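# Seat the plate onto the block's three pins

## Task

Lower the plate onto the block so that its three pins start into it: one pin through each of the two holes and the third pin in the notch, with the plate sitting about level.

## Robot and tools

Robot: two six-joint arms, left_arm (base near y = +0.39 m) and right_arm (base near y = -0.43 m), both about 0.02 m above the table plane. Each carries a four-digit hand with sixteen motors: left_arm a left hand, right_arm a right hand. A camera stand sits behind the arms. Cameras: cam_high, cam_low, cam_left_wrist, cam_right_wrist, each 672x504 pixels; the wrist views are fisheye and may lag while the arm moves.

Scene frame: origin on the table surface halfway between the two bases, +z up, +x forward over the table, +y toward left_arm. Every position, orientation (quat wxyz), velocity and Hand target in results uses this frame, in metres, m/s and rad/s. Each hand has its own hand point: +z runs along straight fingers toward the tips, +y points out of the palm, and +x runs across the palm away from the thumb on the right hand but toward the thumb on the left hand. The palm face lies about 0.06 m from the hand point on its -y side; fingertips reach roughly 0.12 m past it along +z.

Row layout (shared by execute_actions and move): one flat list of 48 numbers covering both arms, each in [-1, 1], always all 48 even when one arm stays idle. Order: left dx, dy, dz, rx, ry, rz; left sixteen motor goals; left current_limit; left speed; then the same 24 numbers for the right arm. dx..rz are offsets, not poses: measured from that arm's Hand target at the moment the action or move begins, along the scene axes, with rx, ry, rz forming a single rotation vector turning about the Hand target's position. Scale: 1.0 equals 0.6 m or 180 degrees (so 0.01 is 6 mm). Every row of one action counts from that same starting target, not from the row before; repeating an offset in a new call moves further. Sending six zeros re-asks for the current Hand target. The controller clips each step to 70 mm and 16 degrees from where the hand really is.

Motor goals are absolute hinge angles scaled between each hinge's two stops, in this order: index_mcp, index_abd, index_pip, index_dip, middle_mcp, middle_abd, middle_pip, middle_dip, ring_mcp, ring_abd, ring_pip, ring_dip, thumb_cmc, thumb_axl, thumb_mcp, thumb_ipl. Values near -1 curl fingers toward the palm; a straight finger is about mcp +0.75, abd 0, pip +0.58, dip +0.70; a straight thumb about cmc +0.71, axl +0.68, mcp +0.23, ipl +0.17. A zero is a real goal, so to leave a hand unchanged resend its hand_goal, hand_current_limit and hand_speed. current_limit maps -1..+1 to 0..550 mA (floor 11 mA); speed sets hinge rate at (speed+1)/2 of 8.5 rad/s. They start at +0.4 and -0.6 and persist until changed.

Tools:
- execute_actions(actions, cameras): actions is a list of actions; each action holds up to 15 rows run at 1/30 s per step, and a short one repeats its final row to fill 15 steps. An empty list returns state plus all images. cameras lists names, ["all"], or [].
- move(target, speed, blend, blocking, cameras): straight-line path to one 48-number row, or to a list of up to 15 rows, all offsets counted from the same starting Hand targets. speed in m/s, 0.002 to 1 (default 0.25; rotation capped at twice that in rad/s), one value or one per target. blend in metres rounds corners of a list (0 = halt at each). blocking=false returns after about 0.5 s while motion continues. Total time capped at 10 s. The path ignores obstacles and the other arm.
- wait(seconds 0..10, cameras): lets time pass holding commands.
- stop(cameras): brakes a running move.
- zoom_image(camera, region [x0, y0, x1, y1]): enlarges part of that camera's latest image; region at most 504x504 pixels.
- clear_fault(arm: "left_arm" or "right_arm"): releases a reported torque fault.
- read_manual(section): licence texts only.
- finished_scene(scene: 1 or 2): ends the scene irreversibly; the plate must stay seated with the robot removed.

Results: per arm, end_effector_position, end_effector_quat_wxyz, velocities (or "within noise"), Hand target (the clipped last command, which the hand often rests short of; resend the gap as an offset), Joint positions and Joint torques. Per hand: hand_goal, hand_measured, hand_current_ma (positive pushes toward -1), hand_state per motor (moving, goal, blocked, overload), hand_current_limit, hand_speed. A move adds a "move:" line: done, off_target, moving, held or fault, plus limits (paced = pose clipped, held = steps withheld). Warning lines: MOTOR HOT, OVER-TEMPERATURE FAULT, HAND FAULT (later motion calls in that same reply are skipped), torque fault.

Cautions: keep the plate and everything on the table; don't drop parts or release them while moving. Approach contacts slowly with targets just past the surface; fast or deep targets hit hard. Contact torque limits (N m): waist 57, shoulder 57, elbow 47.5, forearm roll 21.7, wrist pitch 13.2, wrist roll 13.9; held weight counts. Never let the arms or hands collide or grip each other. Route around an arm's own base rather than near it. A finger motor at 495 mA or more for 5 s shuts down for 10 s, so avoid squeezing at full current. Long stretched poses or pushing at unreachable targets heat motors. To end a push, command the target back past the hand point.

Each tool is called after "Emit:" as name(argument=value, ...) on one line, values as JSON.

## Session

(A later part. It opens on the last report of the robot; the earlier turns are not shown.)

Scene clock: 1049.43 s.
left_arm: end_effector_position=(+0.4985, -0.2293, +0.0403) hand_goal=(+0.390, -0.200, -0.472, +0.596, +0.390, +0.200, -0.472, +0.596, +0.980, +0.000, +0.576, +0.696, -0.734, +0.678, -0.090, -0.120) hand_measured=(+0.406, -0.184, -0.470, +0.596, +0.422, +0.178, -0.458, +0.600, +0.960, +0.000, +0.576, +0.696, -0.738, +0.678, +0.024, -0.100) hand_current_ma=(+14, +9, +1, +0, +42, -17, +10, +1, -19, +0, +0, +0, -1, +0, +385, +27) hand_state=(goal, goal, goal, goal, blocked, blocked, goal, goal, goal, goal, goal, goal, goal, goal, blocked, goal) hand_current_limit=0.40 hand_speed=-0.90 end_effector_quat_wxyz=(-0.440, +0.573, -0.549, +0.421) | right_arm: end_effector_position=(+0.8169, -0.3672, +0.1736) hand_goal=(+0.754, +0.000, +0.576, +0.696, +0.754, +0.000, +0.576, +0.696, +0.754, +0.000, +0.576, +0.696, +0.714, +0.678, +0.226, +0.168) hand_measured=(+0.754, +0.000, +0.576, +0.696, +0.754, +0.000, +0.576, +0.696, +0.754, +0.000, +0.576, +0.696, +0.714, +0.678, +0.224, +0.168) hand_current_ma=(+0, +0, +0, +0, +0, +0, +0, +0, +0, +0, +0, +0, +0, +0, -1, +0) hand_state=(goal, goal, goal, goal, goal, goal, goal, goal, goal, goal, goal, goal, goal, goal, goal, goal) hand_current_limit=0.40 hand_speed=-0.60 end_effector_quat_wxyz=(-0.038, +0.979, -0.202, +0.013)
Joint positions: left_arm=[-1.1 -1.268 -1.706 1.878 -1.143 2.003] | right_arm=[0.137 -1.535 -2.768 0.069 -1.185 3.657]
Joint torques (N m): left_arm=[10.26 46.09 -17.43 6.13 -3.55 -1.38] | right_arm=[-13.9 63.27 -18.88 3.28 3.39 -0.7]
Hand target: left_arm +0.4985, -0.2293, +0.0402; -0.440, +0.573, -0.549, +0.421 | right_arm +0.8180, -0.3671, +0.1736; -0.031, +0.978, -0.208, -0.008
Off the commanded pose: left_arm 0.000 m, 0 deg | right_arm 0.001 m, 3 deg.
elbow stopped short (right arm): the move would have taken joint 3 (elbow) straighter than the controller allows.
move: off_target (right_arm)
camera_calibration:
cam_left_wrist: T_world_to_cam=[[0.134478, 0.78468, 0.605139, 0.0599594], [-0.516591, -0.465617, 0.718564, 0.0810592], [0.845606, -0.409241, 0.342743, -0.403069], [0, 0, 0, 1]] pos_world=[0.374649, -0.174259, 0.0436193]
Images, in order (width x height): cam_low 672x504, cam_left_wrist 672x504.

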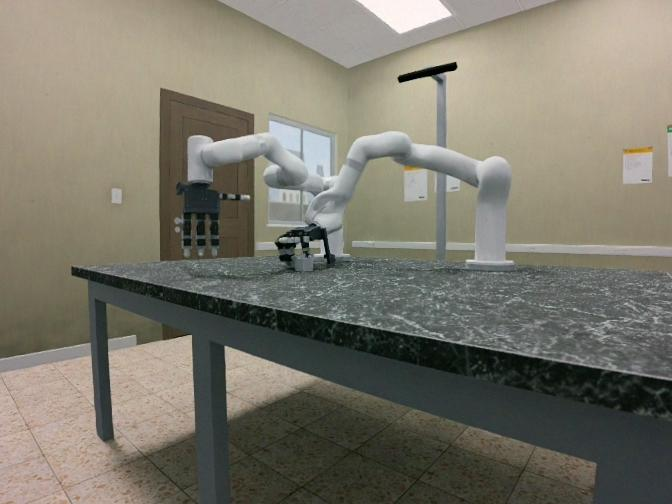

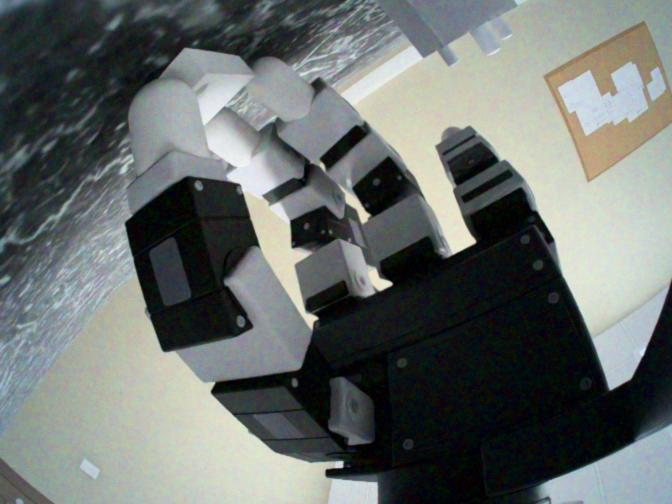

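Emit:
move(target=[[0,0,0,0,0,0, 0.47,-0.2,-0.473,0.596, 0.47,0.2,-0.473,0.596, 0.98,0,0.576,0.696, -0.734,0.678,0.139,-0.216, 0.4,-0.9, 0,0,0,0,0,0, 0.754,0,0.576,0.696,0.754,0,0.576,0.696,0.754,0,0.576,0.696,0.714,0.678,0.226,0.168,0.4,-0.6],[0.0004,-0.0083,0,0,0,0, 0.43,-0.2,-0.473,0.596, 0.43,0.2,-0.473,0.596, 0.98,0,0.576,0.696, -0.734,0.678,0.139,-0.216, 0.4,-0.9, 0,0,0,0,0,0, 0.754,0,0.576,0.696,0.754,0,0.576,0.696,0.754,0,0.576,0.696,0.714,0.678,0.226,0.168,0.4,-0.6],[0.0004,-0.0083,0,0,0,0, 0.42,-0.2,-0.473,0.596, 0.42,0.2,-0.473,0.596, 0.98,0,0.576,0.696, -0.734,0.678,0.03,-0.12, 0.4,-0.9, 0,0,0,0,0,0, 0.754,0,0.576,0.696,0.754,0,0.576,0.696,0.754,0,0.576,0.696,0.714,0.678,0.226,0.168,0.4,-0.6],[0.0004,-0.0083,0,0,0,0, 0.39,-0.2,-0.473,0.596, 0.39,0.2,-0.473,0.596, 0.98,0,0.576,0.696, -0.734,0.678,-0.09,-0.12, 0.4,-0.9, 0,0,0,0,0,0, 0.754,0,0.576,0.696,0.754,0,0.576,0.696,0.754,0,0.576,0.696,0.714,0.678,0.226,0.168,0.4,-0.6]], speed=0.05, cameras=["cam_left_wrist"])

Emit:
zoom_image(camera="cam_left_wrist", region=[80, 20, 320, 180])

Scene clock: 1062.67 s.
left_arm: end_effector_position=(+0.4987, -0.2343, +0.0403) hand_goal=(+0.390, -0.200, -0.472, +0.596, +0.390, +0.200, -0.472, +0.596, +0.980, +0.000, +0.576, +0.696, -0.734, +0.678, -0.090, -0.120) hand_measured=(+0.406, -0.184, -0.470, +0.596, +0.422, +0.178, -0.460, +0.600, +0.960, +0.000, +0.576, +0.696, -0.738, +0.678, +0.022, -0.102) hand_current_ma=(+15, +9, +0, +0, +41, -17, +8, +1, -19, +0, +0, +0, -1, +0, +385, +26) hand_state=(goal, goal, goal, goal, blocked, blocked, goal, goal, goal, goal, goal, goal, goal, goal, moving, goal) hand_current_limit=0.40 hand_speed=-0.90 end_effector_quat_wxyz=(-0.440, +0.573, -0.549, +0.421) | right_arm: end_effector_position=(+0.8169, -0.3672, +0.1736) hand_goal=(+0.754, +0.000, +0.576, +0.696, +0.754, +0.000, +0.576, +0.696, +0.754, +0.000, +0.576, +0.696, +0.714, +0.678, +0.226, +0.168) hand_measured=(+0.754, +0.000, +0.576, +0.696, +0.754, +0.000, +0.576, +0.696, +0.754, +0.000, +0.576, +0.696, +0.714, +0.678, +0.224, +0.168) hand_current_ma=(+0, +0, +0, +0, +0, +0, +0, +0, +0, +0, +0, +0, +0, +0, -1, +0) hand_state=(goal, goal, goal, goal, goal, goal, goal, goal, goal, goal, goal, goal, goal, goal, goal, goal) hand_current_limit=0.40 hand_speed=-0.60 end_effector_quat_wxyz=(-0.038, +0.979, -0.202, +0.013)
Joint positions: left_arm=[-1.103 -1.277 -1.726 1.87 -1.141 2.014] | right_arm=[0.137 -1.535 -2.768 0.069 -1.185 3.657]
Joint torques (N m): left_arm=[-7.38 46.33 -17.36 -2.6 1.07 1.57] | right_arm=[-14.08 64.57 -19.25 2.61 3.5 -0.77]
Hand target: left_arm +0.4987, -0.2343, +0.0402; -0.440, +0.573, -0.549, +0.421 | right_arm +0.8180, -0.3671, +0.1736; -0.031, +0.978, -0.208, -0.008
Off the commanded pose: left_arm 0.000 m, 0 deg | right_arm 0.001 m, 3 deg.
elbow stopped short (right arm): the move would have taken joint 3 (elbow) straighter than the controller allows.
move: off_target (right_arm)
camera_calibration:
cam_left_wrist: T_world_to_cam=[[0.134518, 0.784716, 0.605083, 0.0638505], [-0.51658, -0.465557, 0.718611, 0.0788386], [0.845606, -0.409239, 0.342743, -0.405284], [0, 0, 0, 1]] pos_world=[0.374849, -0.179259, 0.0436193]
Images, in order (width x height): cam_left_wrist 672x504.

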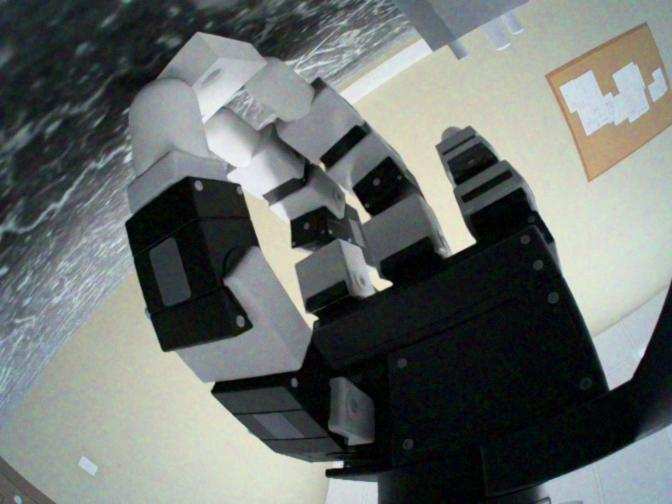

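Scaled by 2.100 from the camera's 672x504 image, which has a finer 960x720 frame.

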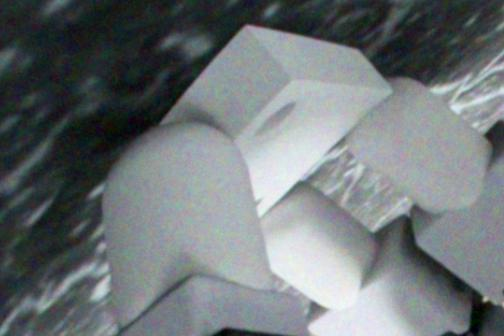

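Small lift to test.

Emit:
move(target=[0,0,0.012,0,0,0, 0.38,-0.2,-0.473,0.596, 0.38,0.2,-0.473,0.596, 0.98,0,0.576,0.696, -0.734,0.678,-0.09,-0.12, 0.4,-0.9, 0,0,0,0,0,0, 0.754,0,0.576,0.696,0.754,0,0.576,0.696,0.754,0,0.576,0.696,0.714,0.678,0.226,0.168,0.4,-0.6], speed=0.03, cameras=["cam_left_wrist"])

Emit:
zoom_image(camera="cam_left_wrist", region=[80, 20, 320, 180])

Scene clock: 1066.57 s.
left_arm: end_effector_position=(+0.4987, -0.2343, +0.0474) hand_goal=(+0.380, -0.200, -0.472, +0.596, +0.380, +0.200, -0.472, +0.596, +0.980, +0.000, +0.576, +0.696, -0.734, +0.678, -0.090, -0.120) hand_measured=(+0.396, -0.182, -0.464, +0.600, +0.416, +0.178, -0.452, +0.604, +0.960, +0.000, +0.576, +0.696, -0.738, +0.678, -0.038, -0.100) hand_current_ma=(+13, +12, +4, +2, +52, -17, +17, +4, -19, +0, +0, +0, -1, +0, +123, +30) hand_state=(goal, goal, goal, goal, blocked, blocked, goal, goal, goal, goal, goal, goal, goal, goal, blocked, blocked) hand_current_limit=0.40 hand_speed=-0.90 end_effector_quat_wxyz=(-0.440, +0.573, -0.549, +0.421) | right_arm: end_effector_position=(+0.8169, -0.3672, +0.1736) hand_goal=(+0.754, +0.000, +0.576, +0.696, +0.754, +0.000, +0.576, +0.696, +0.754, +0.000, +0.576, +0.696, +0.714, +0.678, +0.226, +0.168) hand_measured=(+0.754, +0.000, +0.576, +0.696, +0.754, +0.000, +0.576, +0.696, +0.754, +0.000, +0.576, +0.696, +0.714, +0.678, +0.224, +0.168) hand_current_ma=(+0, +0, +0, +0, +0, +0, +0, +0, +0, +0, +0, +0, +0, +0, -1, +0) hand_state=(goal, goal, goal, goal, goal, goal, goal, goal, goal, goal, goal, goal, goal, goal, goal, goal) hand_current_limit=0.40 hand_speed=-0.60 end_effector_quat_wxyz=(-0.038, +0.979, -0.202, +0.013)
Joint positions: left_arm=[-1.103 -1.262 -1.716 1.868 -1.139 2.02] | right_arm=[0.137 -1.535 -2.768 0.069 -1.185 3.657]
Joint torques (N m): left_arm=[-5.32 79.94 -6.71 -4.73 1.43 1.7] | right_arm=[-14.9 66.42 -18.68 3.73 3.59 -0.86]
Hand target: left_arm +0.4987, -0.2343, +0.0474; -0.440, +0.573, -0.549, +0.421 | right_arm +0.8180, -0.3671, +0.1736; -0.031, +0.978, -0.208, -0.008
Off the commanded pose: left_arm 0.000 m, 0 deg | right_arm 0.001 m, 3 deg.
elbow stopped short (right arm): the move would have taken joint 3 (elbow) straighter than the controller allows.
move: off_target (right_arm)
camera_calibration:
cam_left_wrist: T_world_to_cam=[[0.134478, 0.78468, 0.605139, 0.0594205], [-0.516591, -0.465617, 0.718564, 0.0737073], [0.845606, -0.409241, 0.342743, -0.407711], [0, 0, 0, 1]] pos_world=[0.374849, -0.179159, 0.0508193]
Images, in order (width x height): cam_left_wrist 672x504.

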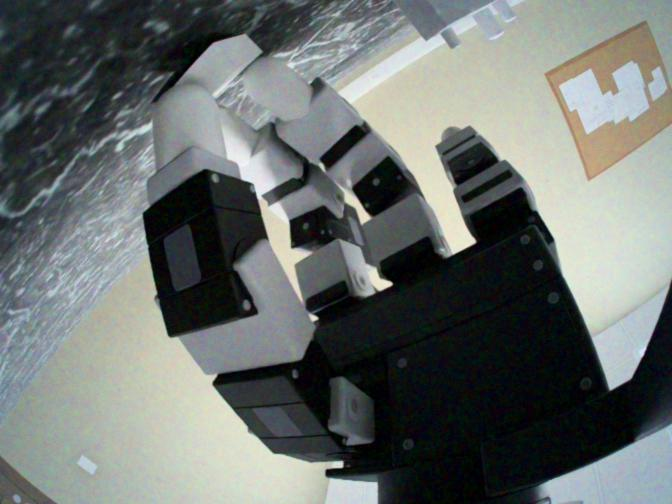

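Scaled by 2.100 from the camera's 672x504 image, which has a finer 960x720 frame.

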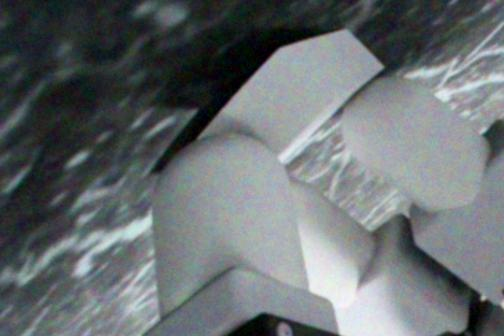

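Emit:
move(target=[[0,0,-0.012,0,0,0, 0.42,-0.2,-0.473,0.596, 0.42,0.2,-0.473,0.596, 0.98,0,0.576,0.696, -0.734,0.678,-0.03,-0.12, 0.4,-0.9, 0,0,0,0,0,0, 0.754,0,0.576,0.696,0.754,0,0.576,0.696,0.754,0,0.576,0.696,0.714,0.678,0.226,0.168,0.4,-0.6],[0,0,-0.012,0,0,0, 0.44,-0.2,-0.473,0.596, 0.44,0.2,-0.473,0.596, 0.98,0,0.576,0.696, -0.734,0.678,0.10,-0.18, 0.4,-0.9, 0,0,0,0,0,0, 0.754,0,0.576,0.696,0.754,0,0.576,0.696,0.754,0,0.576,0.696,0.714,0.678,0.226,0.168,0.4,-0.6],[0,0,-0.0105,0,0,0, 0.42,-0.2,-0.473,0.596, 0.42,0.2,-0.473,0.596, 0.98,0,0.576,0.696, -0.734,0.678,0.0,-0.12, 0,-0.9, 0,0,0,0,0,0, 0.754,0,0.576,0.696,0.754,0,0.576,0.696,0.754,0,0.576,0.696,0.714,0.678,0.226,0.168,0.4,-0.6]], speed=0.03, cameras=["cam_left_wrist"])

Emit:
zoom_image(camera="cam_left_wrist", region=[80, 20, 320, 180])

Scene clock: 1093.43 s.
left_arm: end_effector_position=(+0.4987, -0.2343, +0.0411) hand_goal=(+0.420, -0.200, -0.472, +0.596, +0.420, +0.200, -0.472, +0.596, +0.980, +0.000, +0.576, +0.696, -0.734, +0.678, +0.000, -0.120) hand_measured=(+0.428, -0.206, -0.534, +0.562, +0.456, +0.200, -0.514, +0.570, +0.960, +0.000, +0.576, +0.696, -0.730, +0.678, +0.004, -0.122) hand_current_ma=(+5, -2, -108, -42, +51, +0, -59, -28, -19, +0, +0, +0, +1, +0, +2, +0) hand_state=(goal, goal, blocked, blocked, blocked, goal, blocked, blocked, goal, goal, goal, goal, goal, goal, goal, goal) hand_current_limit=0.00 hand_speed=-0.90 end_effector_quat_wxyz=(-0.440, +0.573, -0.549, +0.421) | right_arm: end_effector_position=(+0.8169, -0.3672, +0.1736) hand_goal=(+0.754, +0.000, +0.576, +0.696, +0.754, +0.000, +0.576, +0.696, +0.754, +0.000, +0.576, +0.696, +0.714, +0.678, +0.226, +0.168) hand_measured=(+0.754, +0.000, +0.576, +0.696, +0.754, +0.000, +0.576, +0.696, +0.754, +0.000, +0.576, +0.696, +0.714, +0.678, +0.224, +0.168) hand_current_ma=(+0, +0, +0, +0, +0, +0, +0, +0, +0, +0, +0, +0, +0, +0, -1, +0) hand_state=(goal, goal, goal, goal, goal, goal, goal, goal, goal, goal, goal, goal, goal, goal, goal, goal) hand_current_limit=0.40 hand_speed=-0.60 end_effector_quat_wxyz=(-0.038, +0.979, -0.202, +0.013)
Joint positions: left_arm=[-1.103 -1.275 -1.724 1.87 -1.141 2.015] | right_arm=[0.137 -1.535 -2.768 0.069 -1.185 3.657]
Joint torques (N m): left_arm=[-1.94 69.73 -6.01 -2.71 -1.31 1.84] | right_arm=[-14.88 65.41 -19.15 3.06 3.74 -0.72]
Hand target: left_arm +0.4987, -0.2343, +0.0411; -0.440, +0.573, -0.549, +0.421 | right_arm +0.8180, -0.3671, +0.1736; -0.031, +0.978, -0.208, -0.008
Off the commanded pose: left_arm 0.000 m, 0 deg | right_arm 0.001 m, 3 deg.
elbow stopped short (right arm): the move would have taken joint 3 (elbow) straighter than the controller allows.
move: off_target (right_arm)
camera_calibration:
cam_left_wrist: T_world_to_cam=[[0.134726, 0.784671, 0.605095, 0.0632201], [-0.516486, -0.465537, 0.718692, 0.0781566], [0.845631, -0.40935, 0.342552, -0.405612], [0, 0, 0, 1]] pos_world=[0.374847, -0.179259, 0.0445185]
Images, in order (width x height): cam_left_wrist 672x504.

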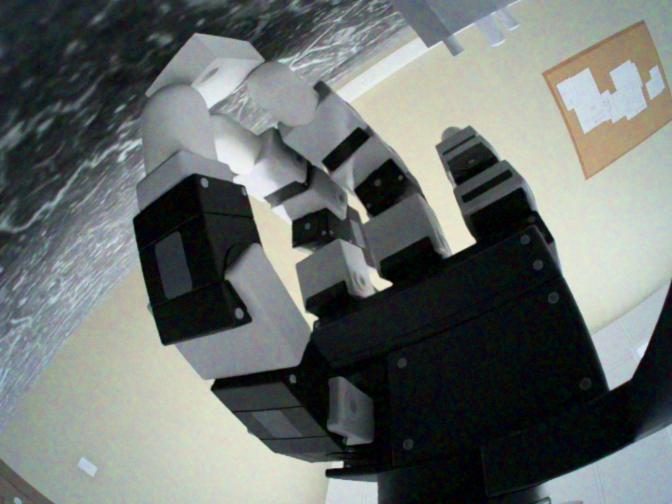

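Scaled by 2.100 from the camera's 672x504 image, which has a finer 960x720 frame.

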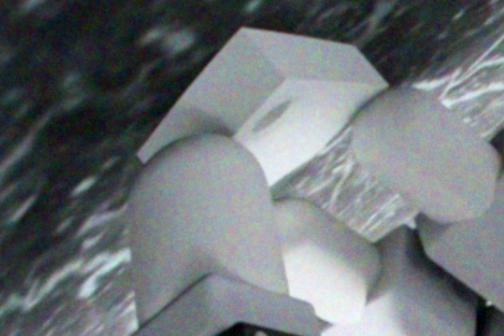

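Emit:
move(target=[[0,0,0.002,0,0,0, 0.42,-0.2,-0.473,0.596, 0.42,0.2,-0.473,0.596, 0.98,0,0.576,0.696, -0.734,0.678,-0.03,-0.12, 0.2,-0.9, 0,0,0,0,0,0, 0.754,0,0.576,0.696,0.754,0,0.576,0.696,0.754,0,0.576,0.696,0.714,0.678,0.226,0.168,0.4,-0.6],[-0.103,0.187,0.002,0,0,-0.5556, 0.42,-0.2,-0.473,0.596, 0.42,0.2,-0.473,0.596, 0.98,0,0.576,0.696, -0.734,0.678,-0.03,-0.12, 0.2,-0.9, 0,0,0,0,0,0, 0.754,0,0.576,0.696,0.754,0,0.576,0.696,0.754,0,0.576,0.696,0.714,0.678,0.226,0.168,0.4,-0.6]], speed=0.1, cameras=["cam_left_wrist","cam_right_wrist","cam_high"])

Emit:
zoom_image(camera="cam_left_wrist", region=[80, 20, 320, 180])

Scene clock: 1111.50 s.
left_arm: end_effector_position=(+0.4369, -0.1221, +0.0423) hand_goal=(+0.420, -0.200, -0.472, +0.596, +0.420, +0.200, -0.472, +0.596, +0.980, +0.000, +0.576, +0.696, -0.734, +0.678, -0.030, -0.120) hand_measured=(+0.424, -0.198, -0.518, +0.570, +0.444, +0.196, -0.498, +0.580, +0.960, +0.000, +0.576, +0.696, -0.732, +0.678, -0.026, -0.118) hand_current_ma=(+1, +0, -69, -26, +25, -1, -27, -14, -19, +0, +0, +0, +1, +0, +3, +0) hand_state=(goal, goal, blocked, blocked, blocked, goal, blocked, goal, goal, goal, goal, goal, goal, goal, goal, goal) hand_current_limit=0.20 hand_speed=-0.90 end_effector_quat_wxyz=(-0.040, +0.052, +0.792, -0.607) | right_arm: end_effector_position=(+0.8169, -0.3672, +0.1736) hand_goal=(+0.754, +0.000, +0.576, +0.696, +0.754, +0.000, +0.576, +0.696, +0.754, +0.000, +0.576, +0.696, +0.714, +0.678, +0.226, +0.168) hand_measured=(+0.754, +0.000, +0.576, +0.696, +0.754, +0.000, +0.576, +0.696, +0.754, +0.000, +0.576, +0.696, +0.714, +0.678, +0.224, +0.168) hand_current_ma=(+0, +0, +0, +0, +0, +0, +0, +0, +0, +0, +0, +0, +0, +0, -1, +0) hand_state=(goal, goal, goal, goal, goal, goal, goal, goal, goal, goal, goal, goal, goal, goal, goal, goal) hand_current_limit=0.40 hand_speed=-0.60 end_effector_quat_wxyz=(-0.038, +0.979, -0.202, +0.013)
Joint positions: left_arm=[-0.6 -1.117 -1.37 4.347 -1.209 1.326] | right_arm=[0.137 -1.535 -2.768 0.069 -1.185 3.657]
Joint torques (N m): left_arm=[11.75 31.16 -13.45 5.21 -2.09 -1.35] | right_arm=[-15.56 66.8 -18.13 3.27 3.6 -0.73]
Hand target: left_arm +0.4369, -0.1221, +0.0423; -0.040, +0.052, +0.792, -0.607 | right_arm +0.8180, -0.3671, +0.1736; -0.031, +0.978, -0.208, -0.008
Off the commanded pose: left_arm 0.000 m, 0 deg | right_arm 0.001 m, 3 deg.
elbow stopped short (right arm): the move would have taken joint 3 (elbow) straighter than the controller allows.
move: off_target (right_arm)
camera_calibration:
cam_left_wrist: T_world_to_cam=[[0.749382, -0.268782, 0.605131, -0.414437], [-0.368761, 0.589641, 0.718567, 0.161878], [-0.549948, -0.76163, 0.34275, 0.258932], [0, 0, 0, 1]] pos_world=[0.512665, -0.00963274, 0.0457193]
cam_right_wrist: T_world_to_cam=[[-0.958096, -0.286005, -0.0159173, 0.706012], [-0.203001, 0.638735, 0.742165, 0.223393], [-0.202096, 0.714296, -0.670029, 0.674848], [0, 0, 0, 1]] pos_world=[0.85816, -0.422807, 0.297611]
Images, in order (width x height): cam_high 672x504, cam_left_wrist 672x504, cam_right_wrist 672x504.

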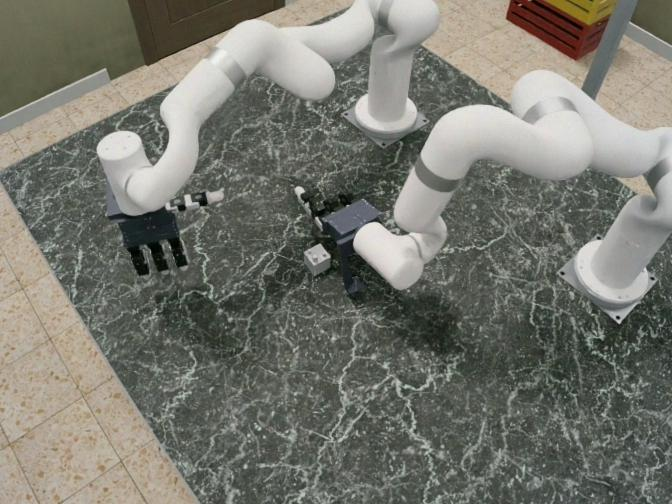

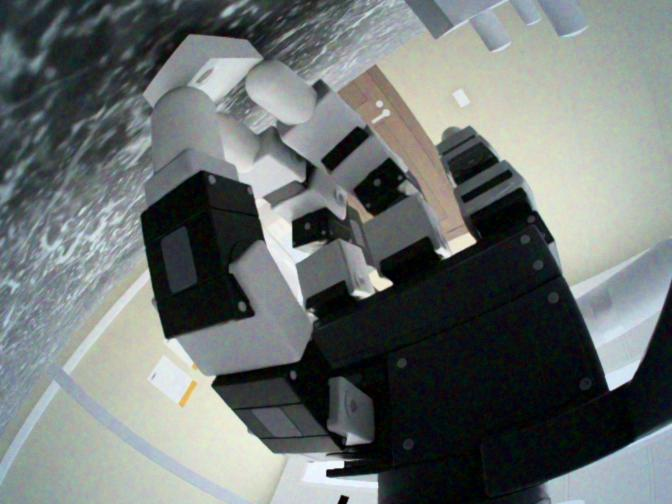

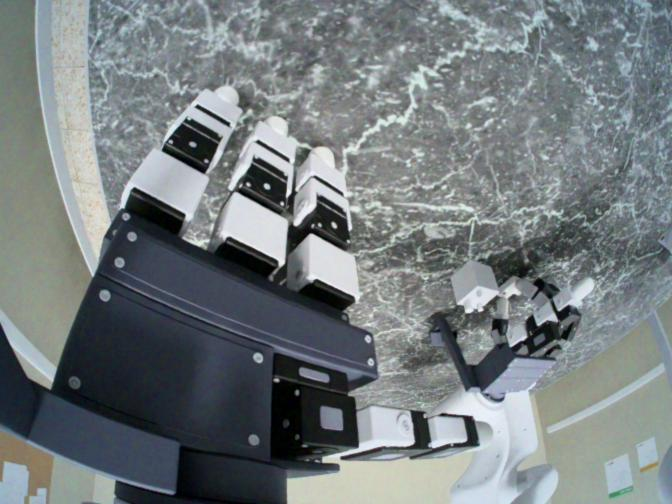

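Scaled by 2.100 from the camera's 672x504 image, which has a finer 960x720 frame.

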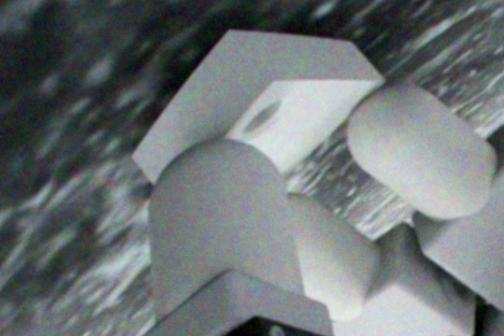

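Emit:
move(target=[[0,0,0,0,0,0, 0.52,-0.2,-0.473,0.596, 0.52,0.2,-0.473,0.596, 0.98,0,0.576,0.696, -0.734,0.678,0.204,-0.22, 0.4,-0.8, 0,0,0,0,0,0, 0.754,0,0.576,0.696,0.754,0,0.576,0.696,0.754,0,0.576,0.696,0.714,0.678,0.226,0.168,0.4,-0.6],[0,0,0.12,0,0,0, 0.578,-0.2,-0.473,0.596, 0.578,0.2,-0.473,0.596, 0.98,0,0.576,0.696, -0.614,0.678,0.262,-0.329, 0.4,-0.8, 0,0,0,0,0,0, 0.754,0,0.576,0.696,0.754,0,0.576,0.696,0.754,0,0.576,0.696,0.714,0.678,0.226,0.168,0.4,-0.6]], speed=0.1, cameras=["all"])

Emit:
zoom_image(camera="cam_right_wrist", region=[440, 220, 560, 330])

Emit:
zoom_image(camera="cam_left_wrist", region=[0, 0, 240, 160])

Scene clock: 1119.80 s.
left_arm: end_effector_position=(+0.4369, -0.1221, +0.1143) hand_goal=(+0.578, -0.200, -0.472, +0.596, +0.578, +0.200, -0.472, +0.596, +0.980, +0.000, +0.576, +0.696, -0.614, +0.678, +0.262, -0.328) hand_measured=(+0.552, -0.194, -0.494, +0.588, +0.572, +0.188, -0.472, +0.594, +0.960, +0.000, +0.576, +0.696, -0.616, +0.678, +0.258, -0.326) hand_current_ma=(-30, +2, -22, -4, -3, -6, +0, +0, -19, +0, +0, +0, -1, +0, -1, +1) hand_state=(blocked, goal, blocked, goal, goal, goal, goal, goal, goal, goal, goal, goal, goal, goal, goal, goal) hand_current_limit=0.40 hand_speed=-0.80 end_effector_quat_wxyz=(-0.040, +0.052, +0.792, -0.607) | right_arm: end_effector_position=(+0.8169, -0.3672, +0.1736) hand_goal=(+0.754, +0.000, +0.576, +0.696, +0.754, +0.000, +0.576, +0.696, +0.754, +0.000, +0.576, +0.696, +0.714, +0.678, +0.226, +0.168) hand_measured=(+0.754, +0.000, +0.576, +0.696, +0.754, +0.000, +0.576, +0.696, +0.754, +0.000, +0.576, +0.696, +0.714, +0.678, +0.224, +0.168) hand_current_ma=(+0, +0, +0, +0, +0, +0, +0, +0, +0, +0, +0, +0, +0, +0, -1, +0) hand_state=(goal, goal, goal, goal, goal, goal, goal, goal, goal, goal, goal, goal, goal, goal, goal, goal) hand_current_limit=0.40 hand_speed=-0.60 end_effector_quat_wxyz=(-0.038, +0.979, -0.202, +0.013)
Joint positions: left_arm=[-0.6 -0.967 -1.301 4.377 -1.181 1.244] | right_arm=[0.137 -1.535 -2.768 0.069 -1.185 3.657]
Joint torques (N m): left_arm=[-7.09 72.77 -5.06 4.89 0.86 -1.47] | right_arm=[-14.6 66.56 -18.5 3.76 3.67 -0.75]
Hand target: left_arm +0.4369, -0.1221, +0.1143; -0.040, +0.052, +0.792, -0.607 | right_arm +0.8180, -0.3671, +0.1736; -0.031, +0.978, -0.208, -0.008
Off the commanded pose: left_arm 0.000 m, 0 deg | right_arm 0.001 m, 3 deg.
elbow stopped short (right arm): the move would have taken joint 3 (elbow) straighter than the controller allows.
move: off_target (right_arm)
camera_calibration:
cam_left_wrist: T_world_to_cam=[[0.749409, -0.268825, 0.605077, -0.458089], [-0.368706, 0.58962, 0.718613, 0.110144], [-0.549947, -0.761631, 0.342749, 0.234309], [0, 0, 0, 1]] pos_world=[0.512765, -0.00963249, 0.117719]
cam_right_wrist: T_world_to_cam=[[-0.958096, -0.286005, -0.0159173, 0.706012], [-0.203001, 0.638735, 0.742165, 0.223393], [-0.202096, 0.714296, -0.670029, 0.674848], [0, 0, 0, 1]] pos_world=[0.85816, -0.422807, 0.297611]

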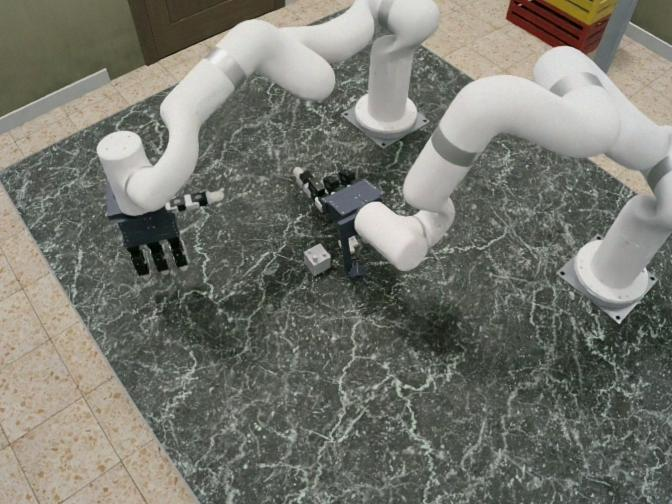

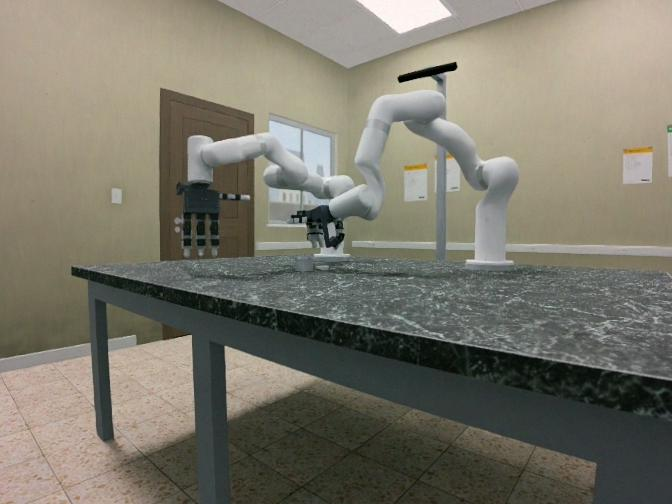

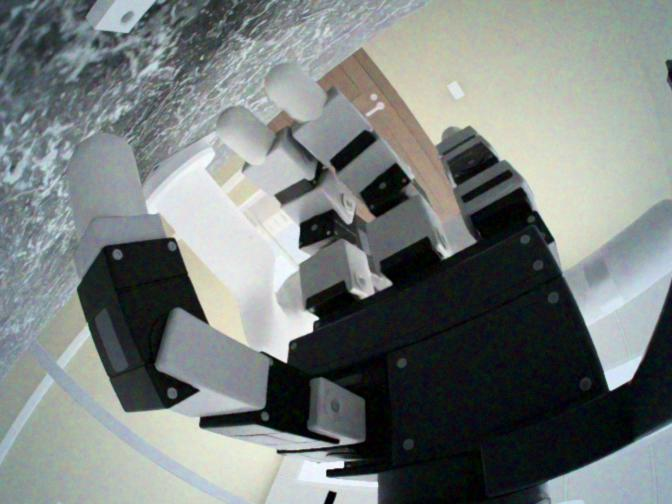

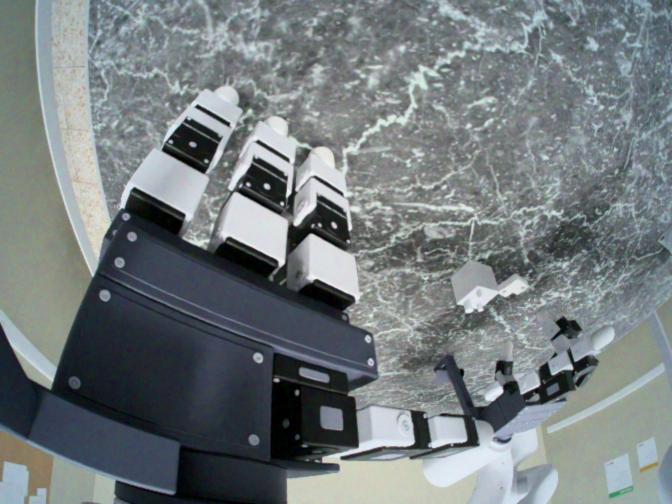

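Scaled by 4.200 from the camera's 672x504 image, which has a finer 960x720 frame.

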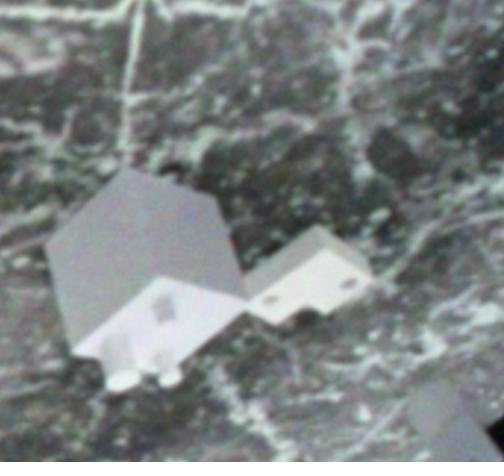

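Scaled by 2.100 from the camera's 672x504 image, which has a finer 960x720 frame.

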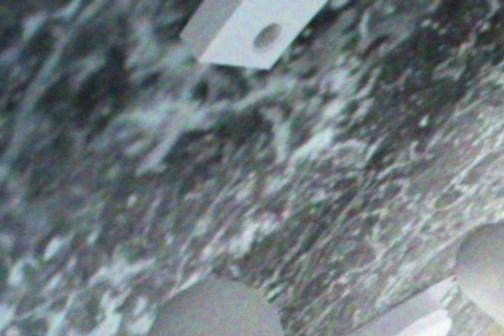

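Emit:
move(target=[[0.032,0.0335,0.02,0,0,0.5, 0.578,-0.2,-0.473,0.596, 0.578,0.2,-0.473,0.596, 0.98,0,0.576,0.696, -0.614,0.678,0.262,-0.329, 0.4,-0.8, 0,0,0,0,0,0, 0.754,0,0.576,0.696,0.754,0,0.576,0.696,0.754,0,0.576,0.696,0.714,0.678,0.226,0.168,0.4,-0.6],[0.032,0.0335,-0.05,0,0,0.5, 0.578,-0.2,-0.473,0.596, 0.578,0.2,-0.473,0.596, 0.98,0,0.576,0.696, -0.614,0.678,0.262,-0.329, 0.4,-0.8, 0,0,0,0,0,0, 0.754,0,0.576,0.696,0.754,0,0.576,0.696,0.754,0,0.576,0.696,0.714,0.678,0.226,0.168,0.4,-0.6]], speed=0.2, cameras=["all"])

Emit:
zoom_image(camera="cam_left_wrist", region=[0, 0, 340, 200])

Emit:
zoom_image(camera="cam_high", region=[275, 200, 395, 290])

Scene clock: 1136.10 s.
left_arm: end_effector_position=(+0.4560, -0.1021, +0.0844) hand_goal=(+0.578, -0.200, -0.472, +0.596, +0.578, +0.200, -0.472, +0.596, +0.980, +0.000, +0.576, +0.696, -0.614, +0.678, +0.262, -0.328) hand_measured=(+0.554, -0.194, -0.494, +0.588, +0.574, +0.188, -0.472, +0.594, +0.960, +0.000, +0.576, +0.696, -0.616, +0.678, +0.260, -0.326) hand_current_ma=(-28, +2, -21, -4, -2, -6, +0, +0, -19, +0, +0, +0, -1, +0, -1, +1) hand_state=(blocked, goal, blocked, goal, goal, goal, goal, goal, goal, goal, goal, goal, goal, goal, goal, goal) hand_current_limit=0.40 hand_speed=-0.80 end_effector_quat_wxyz=(+0.401, -0.523, +0.596, -0.457) | right_arm: end_effector_position=(+0.8169, -0.3672, +0.1736) hand_goal=(+0.754, +0.000, +0.576, +0.696, +0.754, +0.000, +0.576, +0.696, +0.754, +0.000, +0.576, +0.696, +0.714, +0.678, +0.226, +0.168) hand_measured=(+0.754, +0.000, +0.576, +0.696, +0.754, +0.000, +0.576, +0.696, +0.754, +0.000, +0.576, +0.696, +0.714, +0.678, +0.224, +0.168) hand_current_ma=(+0, +0, +0, +0, +0, +0, +0, +0, +0, +0, +0, +0, +0, +0, -1, +0) hand_state=(goal, goal, goal, goal, goal, goal, goal, goal, goal, goal, goal, goal, goal, goal, goal, goal) hand_current_limit=0.40 hand_speed=-0.60 end_effector_quat_wxyz=(-0.038, +0.979, -0.202, +0.013)
Joint positions: left_arm=[-1.016 -0.931 -1.099 2.242 -1.201 1.707] | right_arm=[0.137 -1.535 -2.768 0.069 -1.185 3.657]
Joint torques (N m): left_arm=[6.5 34.68 -15.86 5.76 -4.33 -1.55] | right_arm=[-14.88 66.47 -18.47 2.69 3.67 -0.74]
Hand target: left_arm +0.4561, -0.1020, +0.0843; +0.401, -0.523, +0.596, -0.457 | right_arm +0.8180, -0.3671, +0.1736; -0.031, +0.978, -0.208, -0.008
Off the commanded pose: left_arm 0.000 m, 0 deg | right_arm 0.001 m, 3 deg.
elbow stopped short (right arm): the move would have taken joint 3 (elbow) straighter than the controller allows.
move: off_target (right_arm)
camera_calibration:
cam_left_wrist: T_world_to_cam=[[0.268948, 0.74934, 0.605109, -0.125765], [-0.589814, -0.368543, 0.718537, 0.129943], [0.761437, -0.550151, 0.342852, -0.306218], [0, 0, 0, 1]] pos_world=[0.343632, -0.0263362, 0.0877198]
cam_right_wrist: T_world_to_cam=[[-0.958096, -0.286005, -0.0159173, 0.706012], [-0.203001, 0.638735, 0.742165, 0.223393], [-0.202096, 0.714296, -0.670029, 0.674848], [0, 0, 0, 1]] pos_world=[0.85816, -0.422807, 0.297611]

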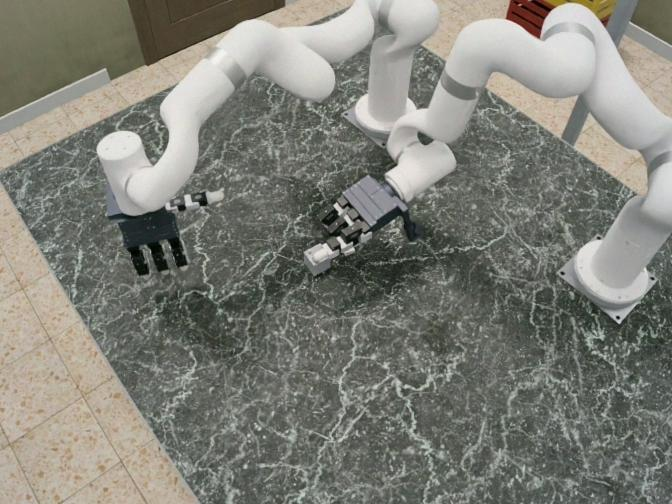

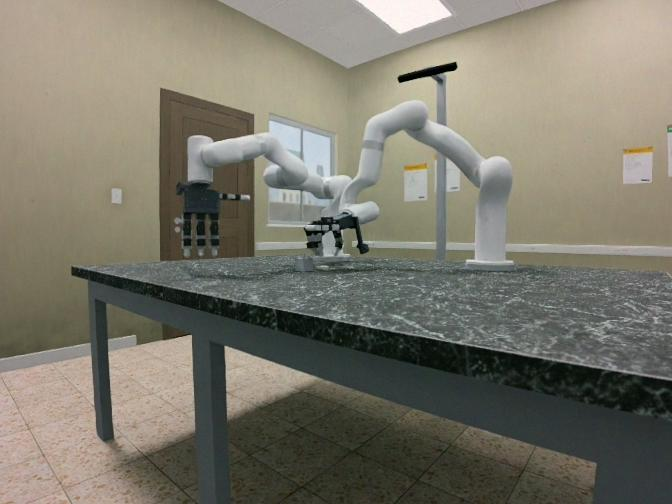

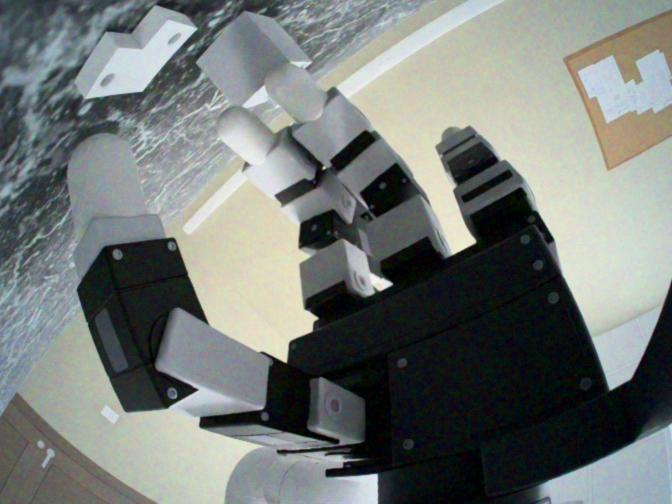

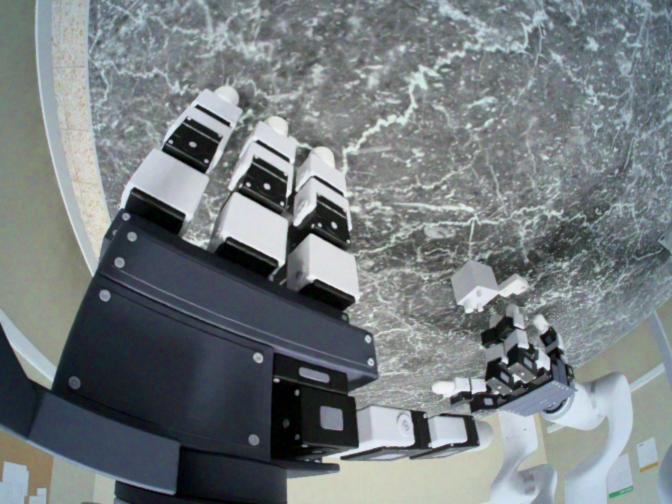

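Scaled by 1.482 from the camera's 672x504 image, which has a finer 960x720 frame.

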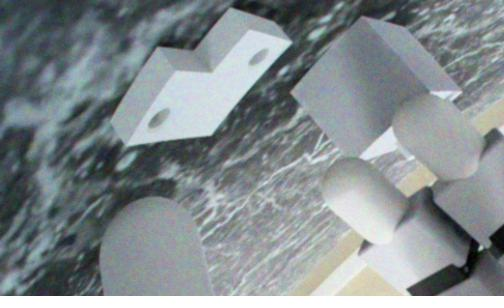

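Scaled by 4.200 from the camera's 672x504 image, which has a finer 960x720 frame.

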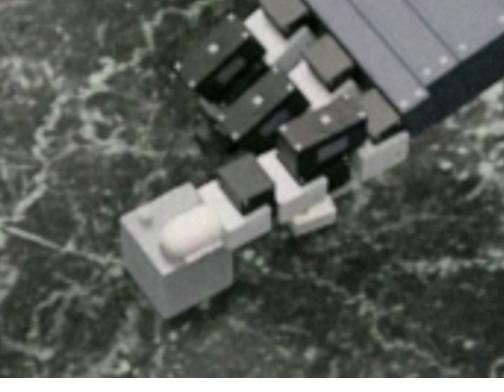

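Emit:
move(target=[[-0.0128,-0.0557,0.04,0,0,-0.5417, 0.578,-0.2,-0.473,0.596, 0.578,0.2,-0.473,0.596, 0.98,0,0.576,0.696, -0.734,0.678,0.204,-0.22, 0.4,-0.8, 0,0,0,0,0,0, 0.754,0,0.576,0.696,0.754,0,0.576,0.696,0.754,0,0.576,0.696,0.714,0.678,0.226,0.168,0.4,-0.6],[-0.0128,-0.0557,-0.0745,0,0,-0.5417, 0.578,-0.2,-0.473,0.596, 0.578,0.2,-0.473,0.596, 0.98,0,0.576,0.696, -0.734,0.678,0.204,-0.22, 0.4,-0.8, 0,0,0,0,0,0, 0.754,0,0.576,0.696,0.754,0,0.576,0.696,0.754,0,0.576,0.696,0.714,0.678,0.226,0.168,0.4,-0.6]], speed=[0.2,0.1], cameras=["cam_left_wrist","cam_right_wrist"])

Emit:
zoom_image(camera="cam_left_wrist", region=[80, 20, 320, 180])

Scene clock: 1178.20 s.
left_arm: end_effector_position=(+0.4485, -0.1354, +0.0397) hand_goal=(+0.578, -0.200, -0.472, +0.596, +0.578, +0.200, -0.472, +0.596, +0.980, +0.000, +0.576, +0.696, -0.734, +0.678, +0.204, -0.220) hand_measured=(+0.554, -0.194, -0.494, +0.588, +0.574, +0.188, -0.472, +0.594, +0.960, +0.000, +0.576, +0.696, -0.730, +0.678, +0.206, -0.222) hand_current_ma=(-28, +2, -21, -4, -2, -6, +0, +0, -19, +0, +0, +0, +2, +0, +1, +0) hand_state=(blocked, goal, blocked, goal, goal, goal, goal, goal, goal, goal, goal, goal, goal, goal, goal, goal) hand_current_limit=0.40 hand_speed=-0.80 end_effector_quat_wxyz=(-0.079, +0.103, +0.787, -0.603) | right_arm: end_effector_position=(+0.8169, -0.3672, +0.1736) hand_goal=(+0.754, +0.000, +0.576, +0.696, +0.754, +0.000, +0.576, +0.696, +0.754, +0.000, +0.576, +0.696, +0.714, +0.678, +0.226, +0.168) hand_measured=(+0.754, +0.000, +0.576, +0.696, +0.754, +0.000, +0.576, +0.696, +0.754, +0.000, +0.576, +0.696, +0.714, +0.678, +0.224, +0.168) hand_current_ma=(+0, +0, +0, +0, +0, +0, +0, +0, +0, +0, +0, +0, +0, +0, -1, +0) hand_state=(goal, goal, goal, goal, goal, goal, goal, goal, goal, goal, goal, goal, goal, goal, goal, goal) hand_current_limit=0.40 hand_speed=-0.60 end_effector_quat_wxyz=(-0.038, +0.979, -0.202, +0.013)
Joint positions: left_arm=[-0.597 -1.187 -1.523 4.508 -1.223 1.23] | right_arm=[0.137 -1.535 -2.768 0.069 -1.185 3.657]
Joint torques (N m): left_arm=[7.42 41.06 -16.72 -6.25 -4.28 1.57] | right_arm=[-13.73 66.42 -19.64 3.47 3.46 -0.86]
Hand target: left_arm +0.4485, -0.1354, +0.0396; -0.079, +0.103, +0.787, -0.603 | right_arm +0.8180, -0.3671, +0.1736; -0.031, +0.978, -0.208, -0.008
Off the commanded pose: left_arm 0.000 m, 0 deg | right_arm 0.001 m, 3 deg.
elbow stopped short (right arm): the move would have taken joint 3 (elbow) straighter than the controller allows.
move: off_target (right_arm)
camera_calibration:
cam_left_wrist: T_world_to_cam=[[0.707836, -0.364399, 0.605129, -0.419369], [-0.288559, 0.632761, 0.718573, 0.145795], [-0.644749, -0.683248, 0.34274, 0.309239], [0, 0, 0, 1]] pos_world=[0.538296, -0.033784, 0.0430193]
cam_right_wrist: T_world_to_cam=[[-0.958096, -0.286005, -0.0159173, 0.706012], [-0.203001, 0.638735, 0.742165, 0.223393], [-0.202096, 0.714296, -0.670029, 0.674848], [0, 0, 0, 1]] pos_world=[0.85816, -0.422807, 0.297611]
Images, in order (width x height): cam_left_wrist 672x504, cam_right_wrist 672x504.

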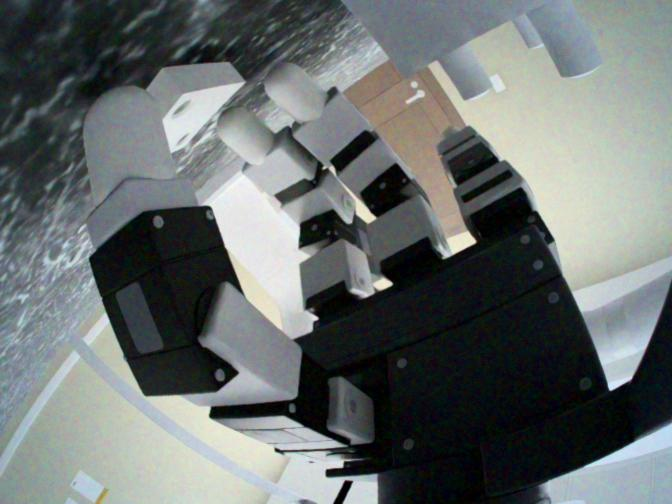

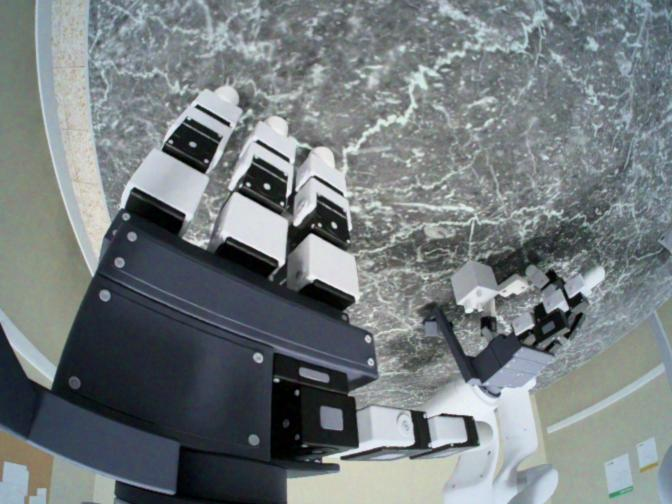

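Scaled by 2.100 from the camera's 672x504 image, which has a finer 960x720 frame.

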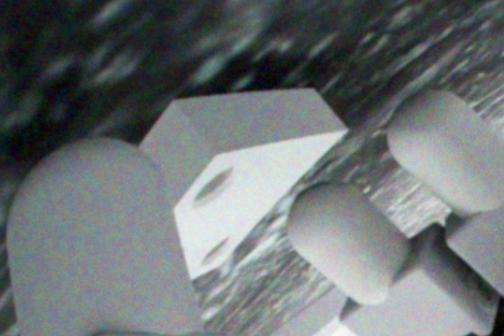

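Emit:
move(target=[[0,0,0,0,0,0, 0.48,-0.2,-0.473,0.596, 0.48,0.2,-0.473,0.596, 0.98,0,0.576,0.696, -0.734,0.678,0.139,-0.216, 0.4,-0.9, 0,0,0,0,0,0, 0.754,0,0.576,0.696,0.754,0,0.576,0.696,0.754,0,0.576,0.696,0.714,0.678,0.226,0.168,0.4,-0.6],[0,0,0,0,0,0, 0.43,-0.2,-0.473,0.596, 0.43,0.2,-0.473,0.596, 0.98,0,0.576,0.696, -0.734,0.678,0.03,-0.12, 0.2,-0.9, 0,0,0,0,0,0, 0.754,0,0.576,0.696,0.754,0,0.576,0.696,0.754,0,0.576,0.696,0.714,0.678,0.226,0.168,0.4,-0.6],[0,0,0,0,0,0, 0.40,-0.2,-0.473,0.596, 0.40,0.2,-0.473,0.596, 0.98,0,0.576,0.696, -0.734,0.678,-0.05,-0.12, 0.2,-0.9, 0,0,0,0,0,0, 0.754,0,0.576,0.696,0.754,0,0.576,0.696,0.754,0,0.576,0.696,0.714,0.678,0.226,0.168,0.4,-0.6],[-0.05,0.083,0,0,0,0, 0.40,-0.2,-0.473,0.596, 0.40,0.2,-0.473,0.596, 0.98,0,0.576,0.696, -0.734,0.678,-0.05,-0.12, 0.2,-0.9, 0,0,0,0,0,0, 0.754,0,0.576,0.696,0.754,0,0.576,0.696,0.754,0,0.576,0.696,0.714,0.678,0.226,0.168,0.4,-0.6]], speed=0.06, cameras=["cam_left_wrist","cam_right_wrist"])

Emit:
zoom_image(camera="cam_left_wrist", region=[80, 20, 320, 180])

Scene clock: 1189.37 s.
left_arm: end_effector_position=(+0.4185, -0.0856, +0.0397) hand_goal=(+0.400, -0.200, -0.472, +0.596, +0.400, +0.200, -0.472, +0.596, +0.980, +0.000, +0.576, +0.696, -0.734, +0.678, -0.050, -0.120) hand_measured=(+0.412, -0.182, -0.470, +0.598, +0.418, +0.182, -0.464, +0.598, +0.960, +0.000, +0.576, +0.696, -0.750, +0.672, -0.002, -0.108) hand_current_ma=(+8, +13, +0, +0, +17, -13, +4, +0, -19, +0, +0, +0, -14, -4, +109, +12) hand_state=(goal, goal, goal, goal, goal, goal, goal, goal, goal, goal, goal, goal, goal, goal, blocked, goal) hand_current_limit=0.20 hand_speed=-0.90 end_effector_quat_wxyz=(-0.079, +0.103, +0.787, -0.603) | right_arm: end_effector_position=(+0.8169, -0.3672, +0.1736) hand_goal=(+0.754, +0.000, +0.576, +0.696, +0.754, +0.000, +0.576, +0.696, +0.754, +0.000, +0.576, +0.696, +0.714, +0.678, +0.226, +0.168) hand_measured=(+0.754, +0.000, +0.576, +0.696, +0.754, +0.000, +0.576, +0.696, +0.754, +0.000, +0.576, +0.696, +0.714, +0.678, +0.224, +0.168) hand_current_ma=(+0, +0, +0, +0, +0, +0, +0, +0, +0, +0, +0, +0, +0, +0, -1, +0) hand_state=(goal, goal, goal, goal, goal, goal, goal, goal, goal, goal, goal, goal, goal, goal, goal, goal) hand_current_limit=0.40 hand_speed=-0.60 end_effector_quat_wxyz=(-0.038, +0.979, -0.202, +0.013)
Joint positions: left_arm=[-0.554 -1.108 -1.338 4.515 -1.256 1.337] | right_arm=[0.137 -1.535 -2.768 0.069 -1.185 3.657]
Joint torques (N m): left_arm=[11.46 72.6 -3.64 2.86 -4.13 1.64] | right_arm=[-16.07 67.64 -19.31 2.52 3.58 -0.87]
Hand target: left_arm +0.4185, -0.0856, +0.0396; -0.079, +0.103, +0.787, -0.603 | right_arm +0.8180, -0.3671, +0.1736; -0.031, +0.978, -0.208, -0.008
Off the commanded pose: left_arm 0.000 m, 0 deg | right_arm 0.001 m, 3 deg.
elbow stopped short (right arm): the move would have taken joint 3 (elbow) straighter than the controller allows.
move: off_target (right_arm)
camera_calibration:
cam_left_wrist: T_world_to_cam=[[0.707812, -0.364425, 0.605141, -0.380011], [-0.288518, 0.632803, 0.718553, 0.105669], [-0.644794, -0.683195, 0.342762, 0.323875], [0, 0, 0, 1]] pos_world=[0.508296, 0.0159161, 0.0430193]
cam_right_wrist: T_world_to_cam=[[-0.958096, -0.286005, -0.0159173, 0.706012], [-0.203001, 0.638735, 0.742165, 0.223393], [-0.202096, 0.714296, -0.670029, 0.674848], [0, 0, 0, 1]] pos_world=[0.85816, -0.422807, 0.297611]
Images, in order (width x height): cam_left_wrist 672x504, cam_right_wrist 672x504.

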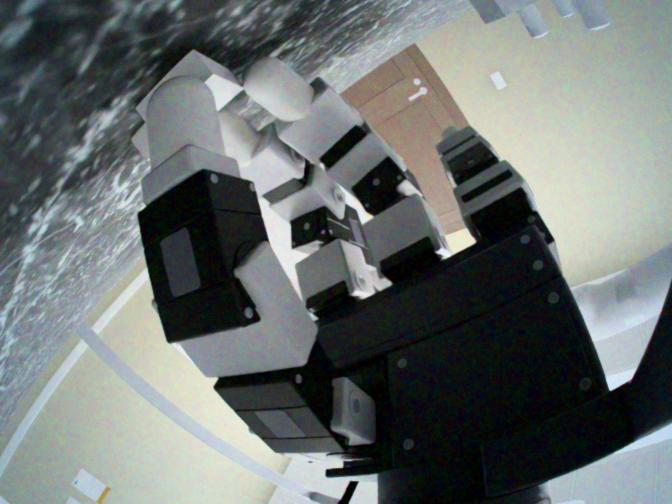

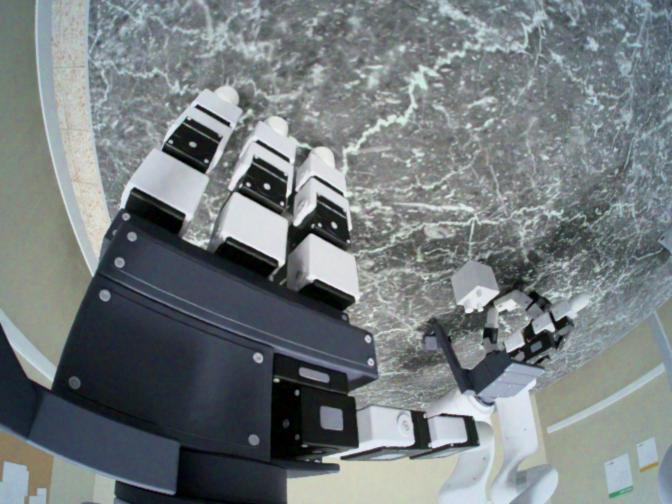

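Scaled by 2.100 from the camera's 672x504 image, which has a finer 960x720 frame.

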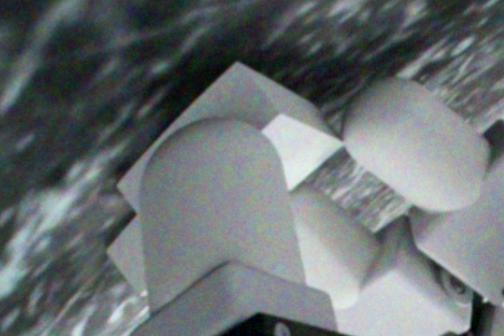

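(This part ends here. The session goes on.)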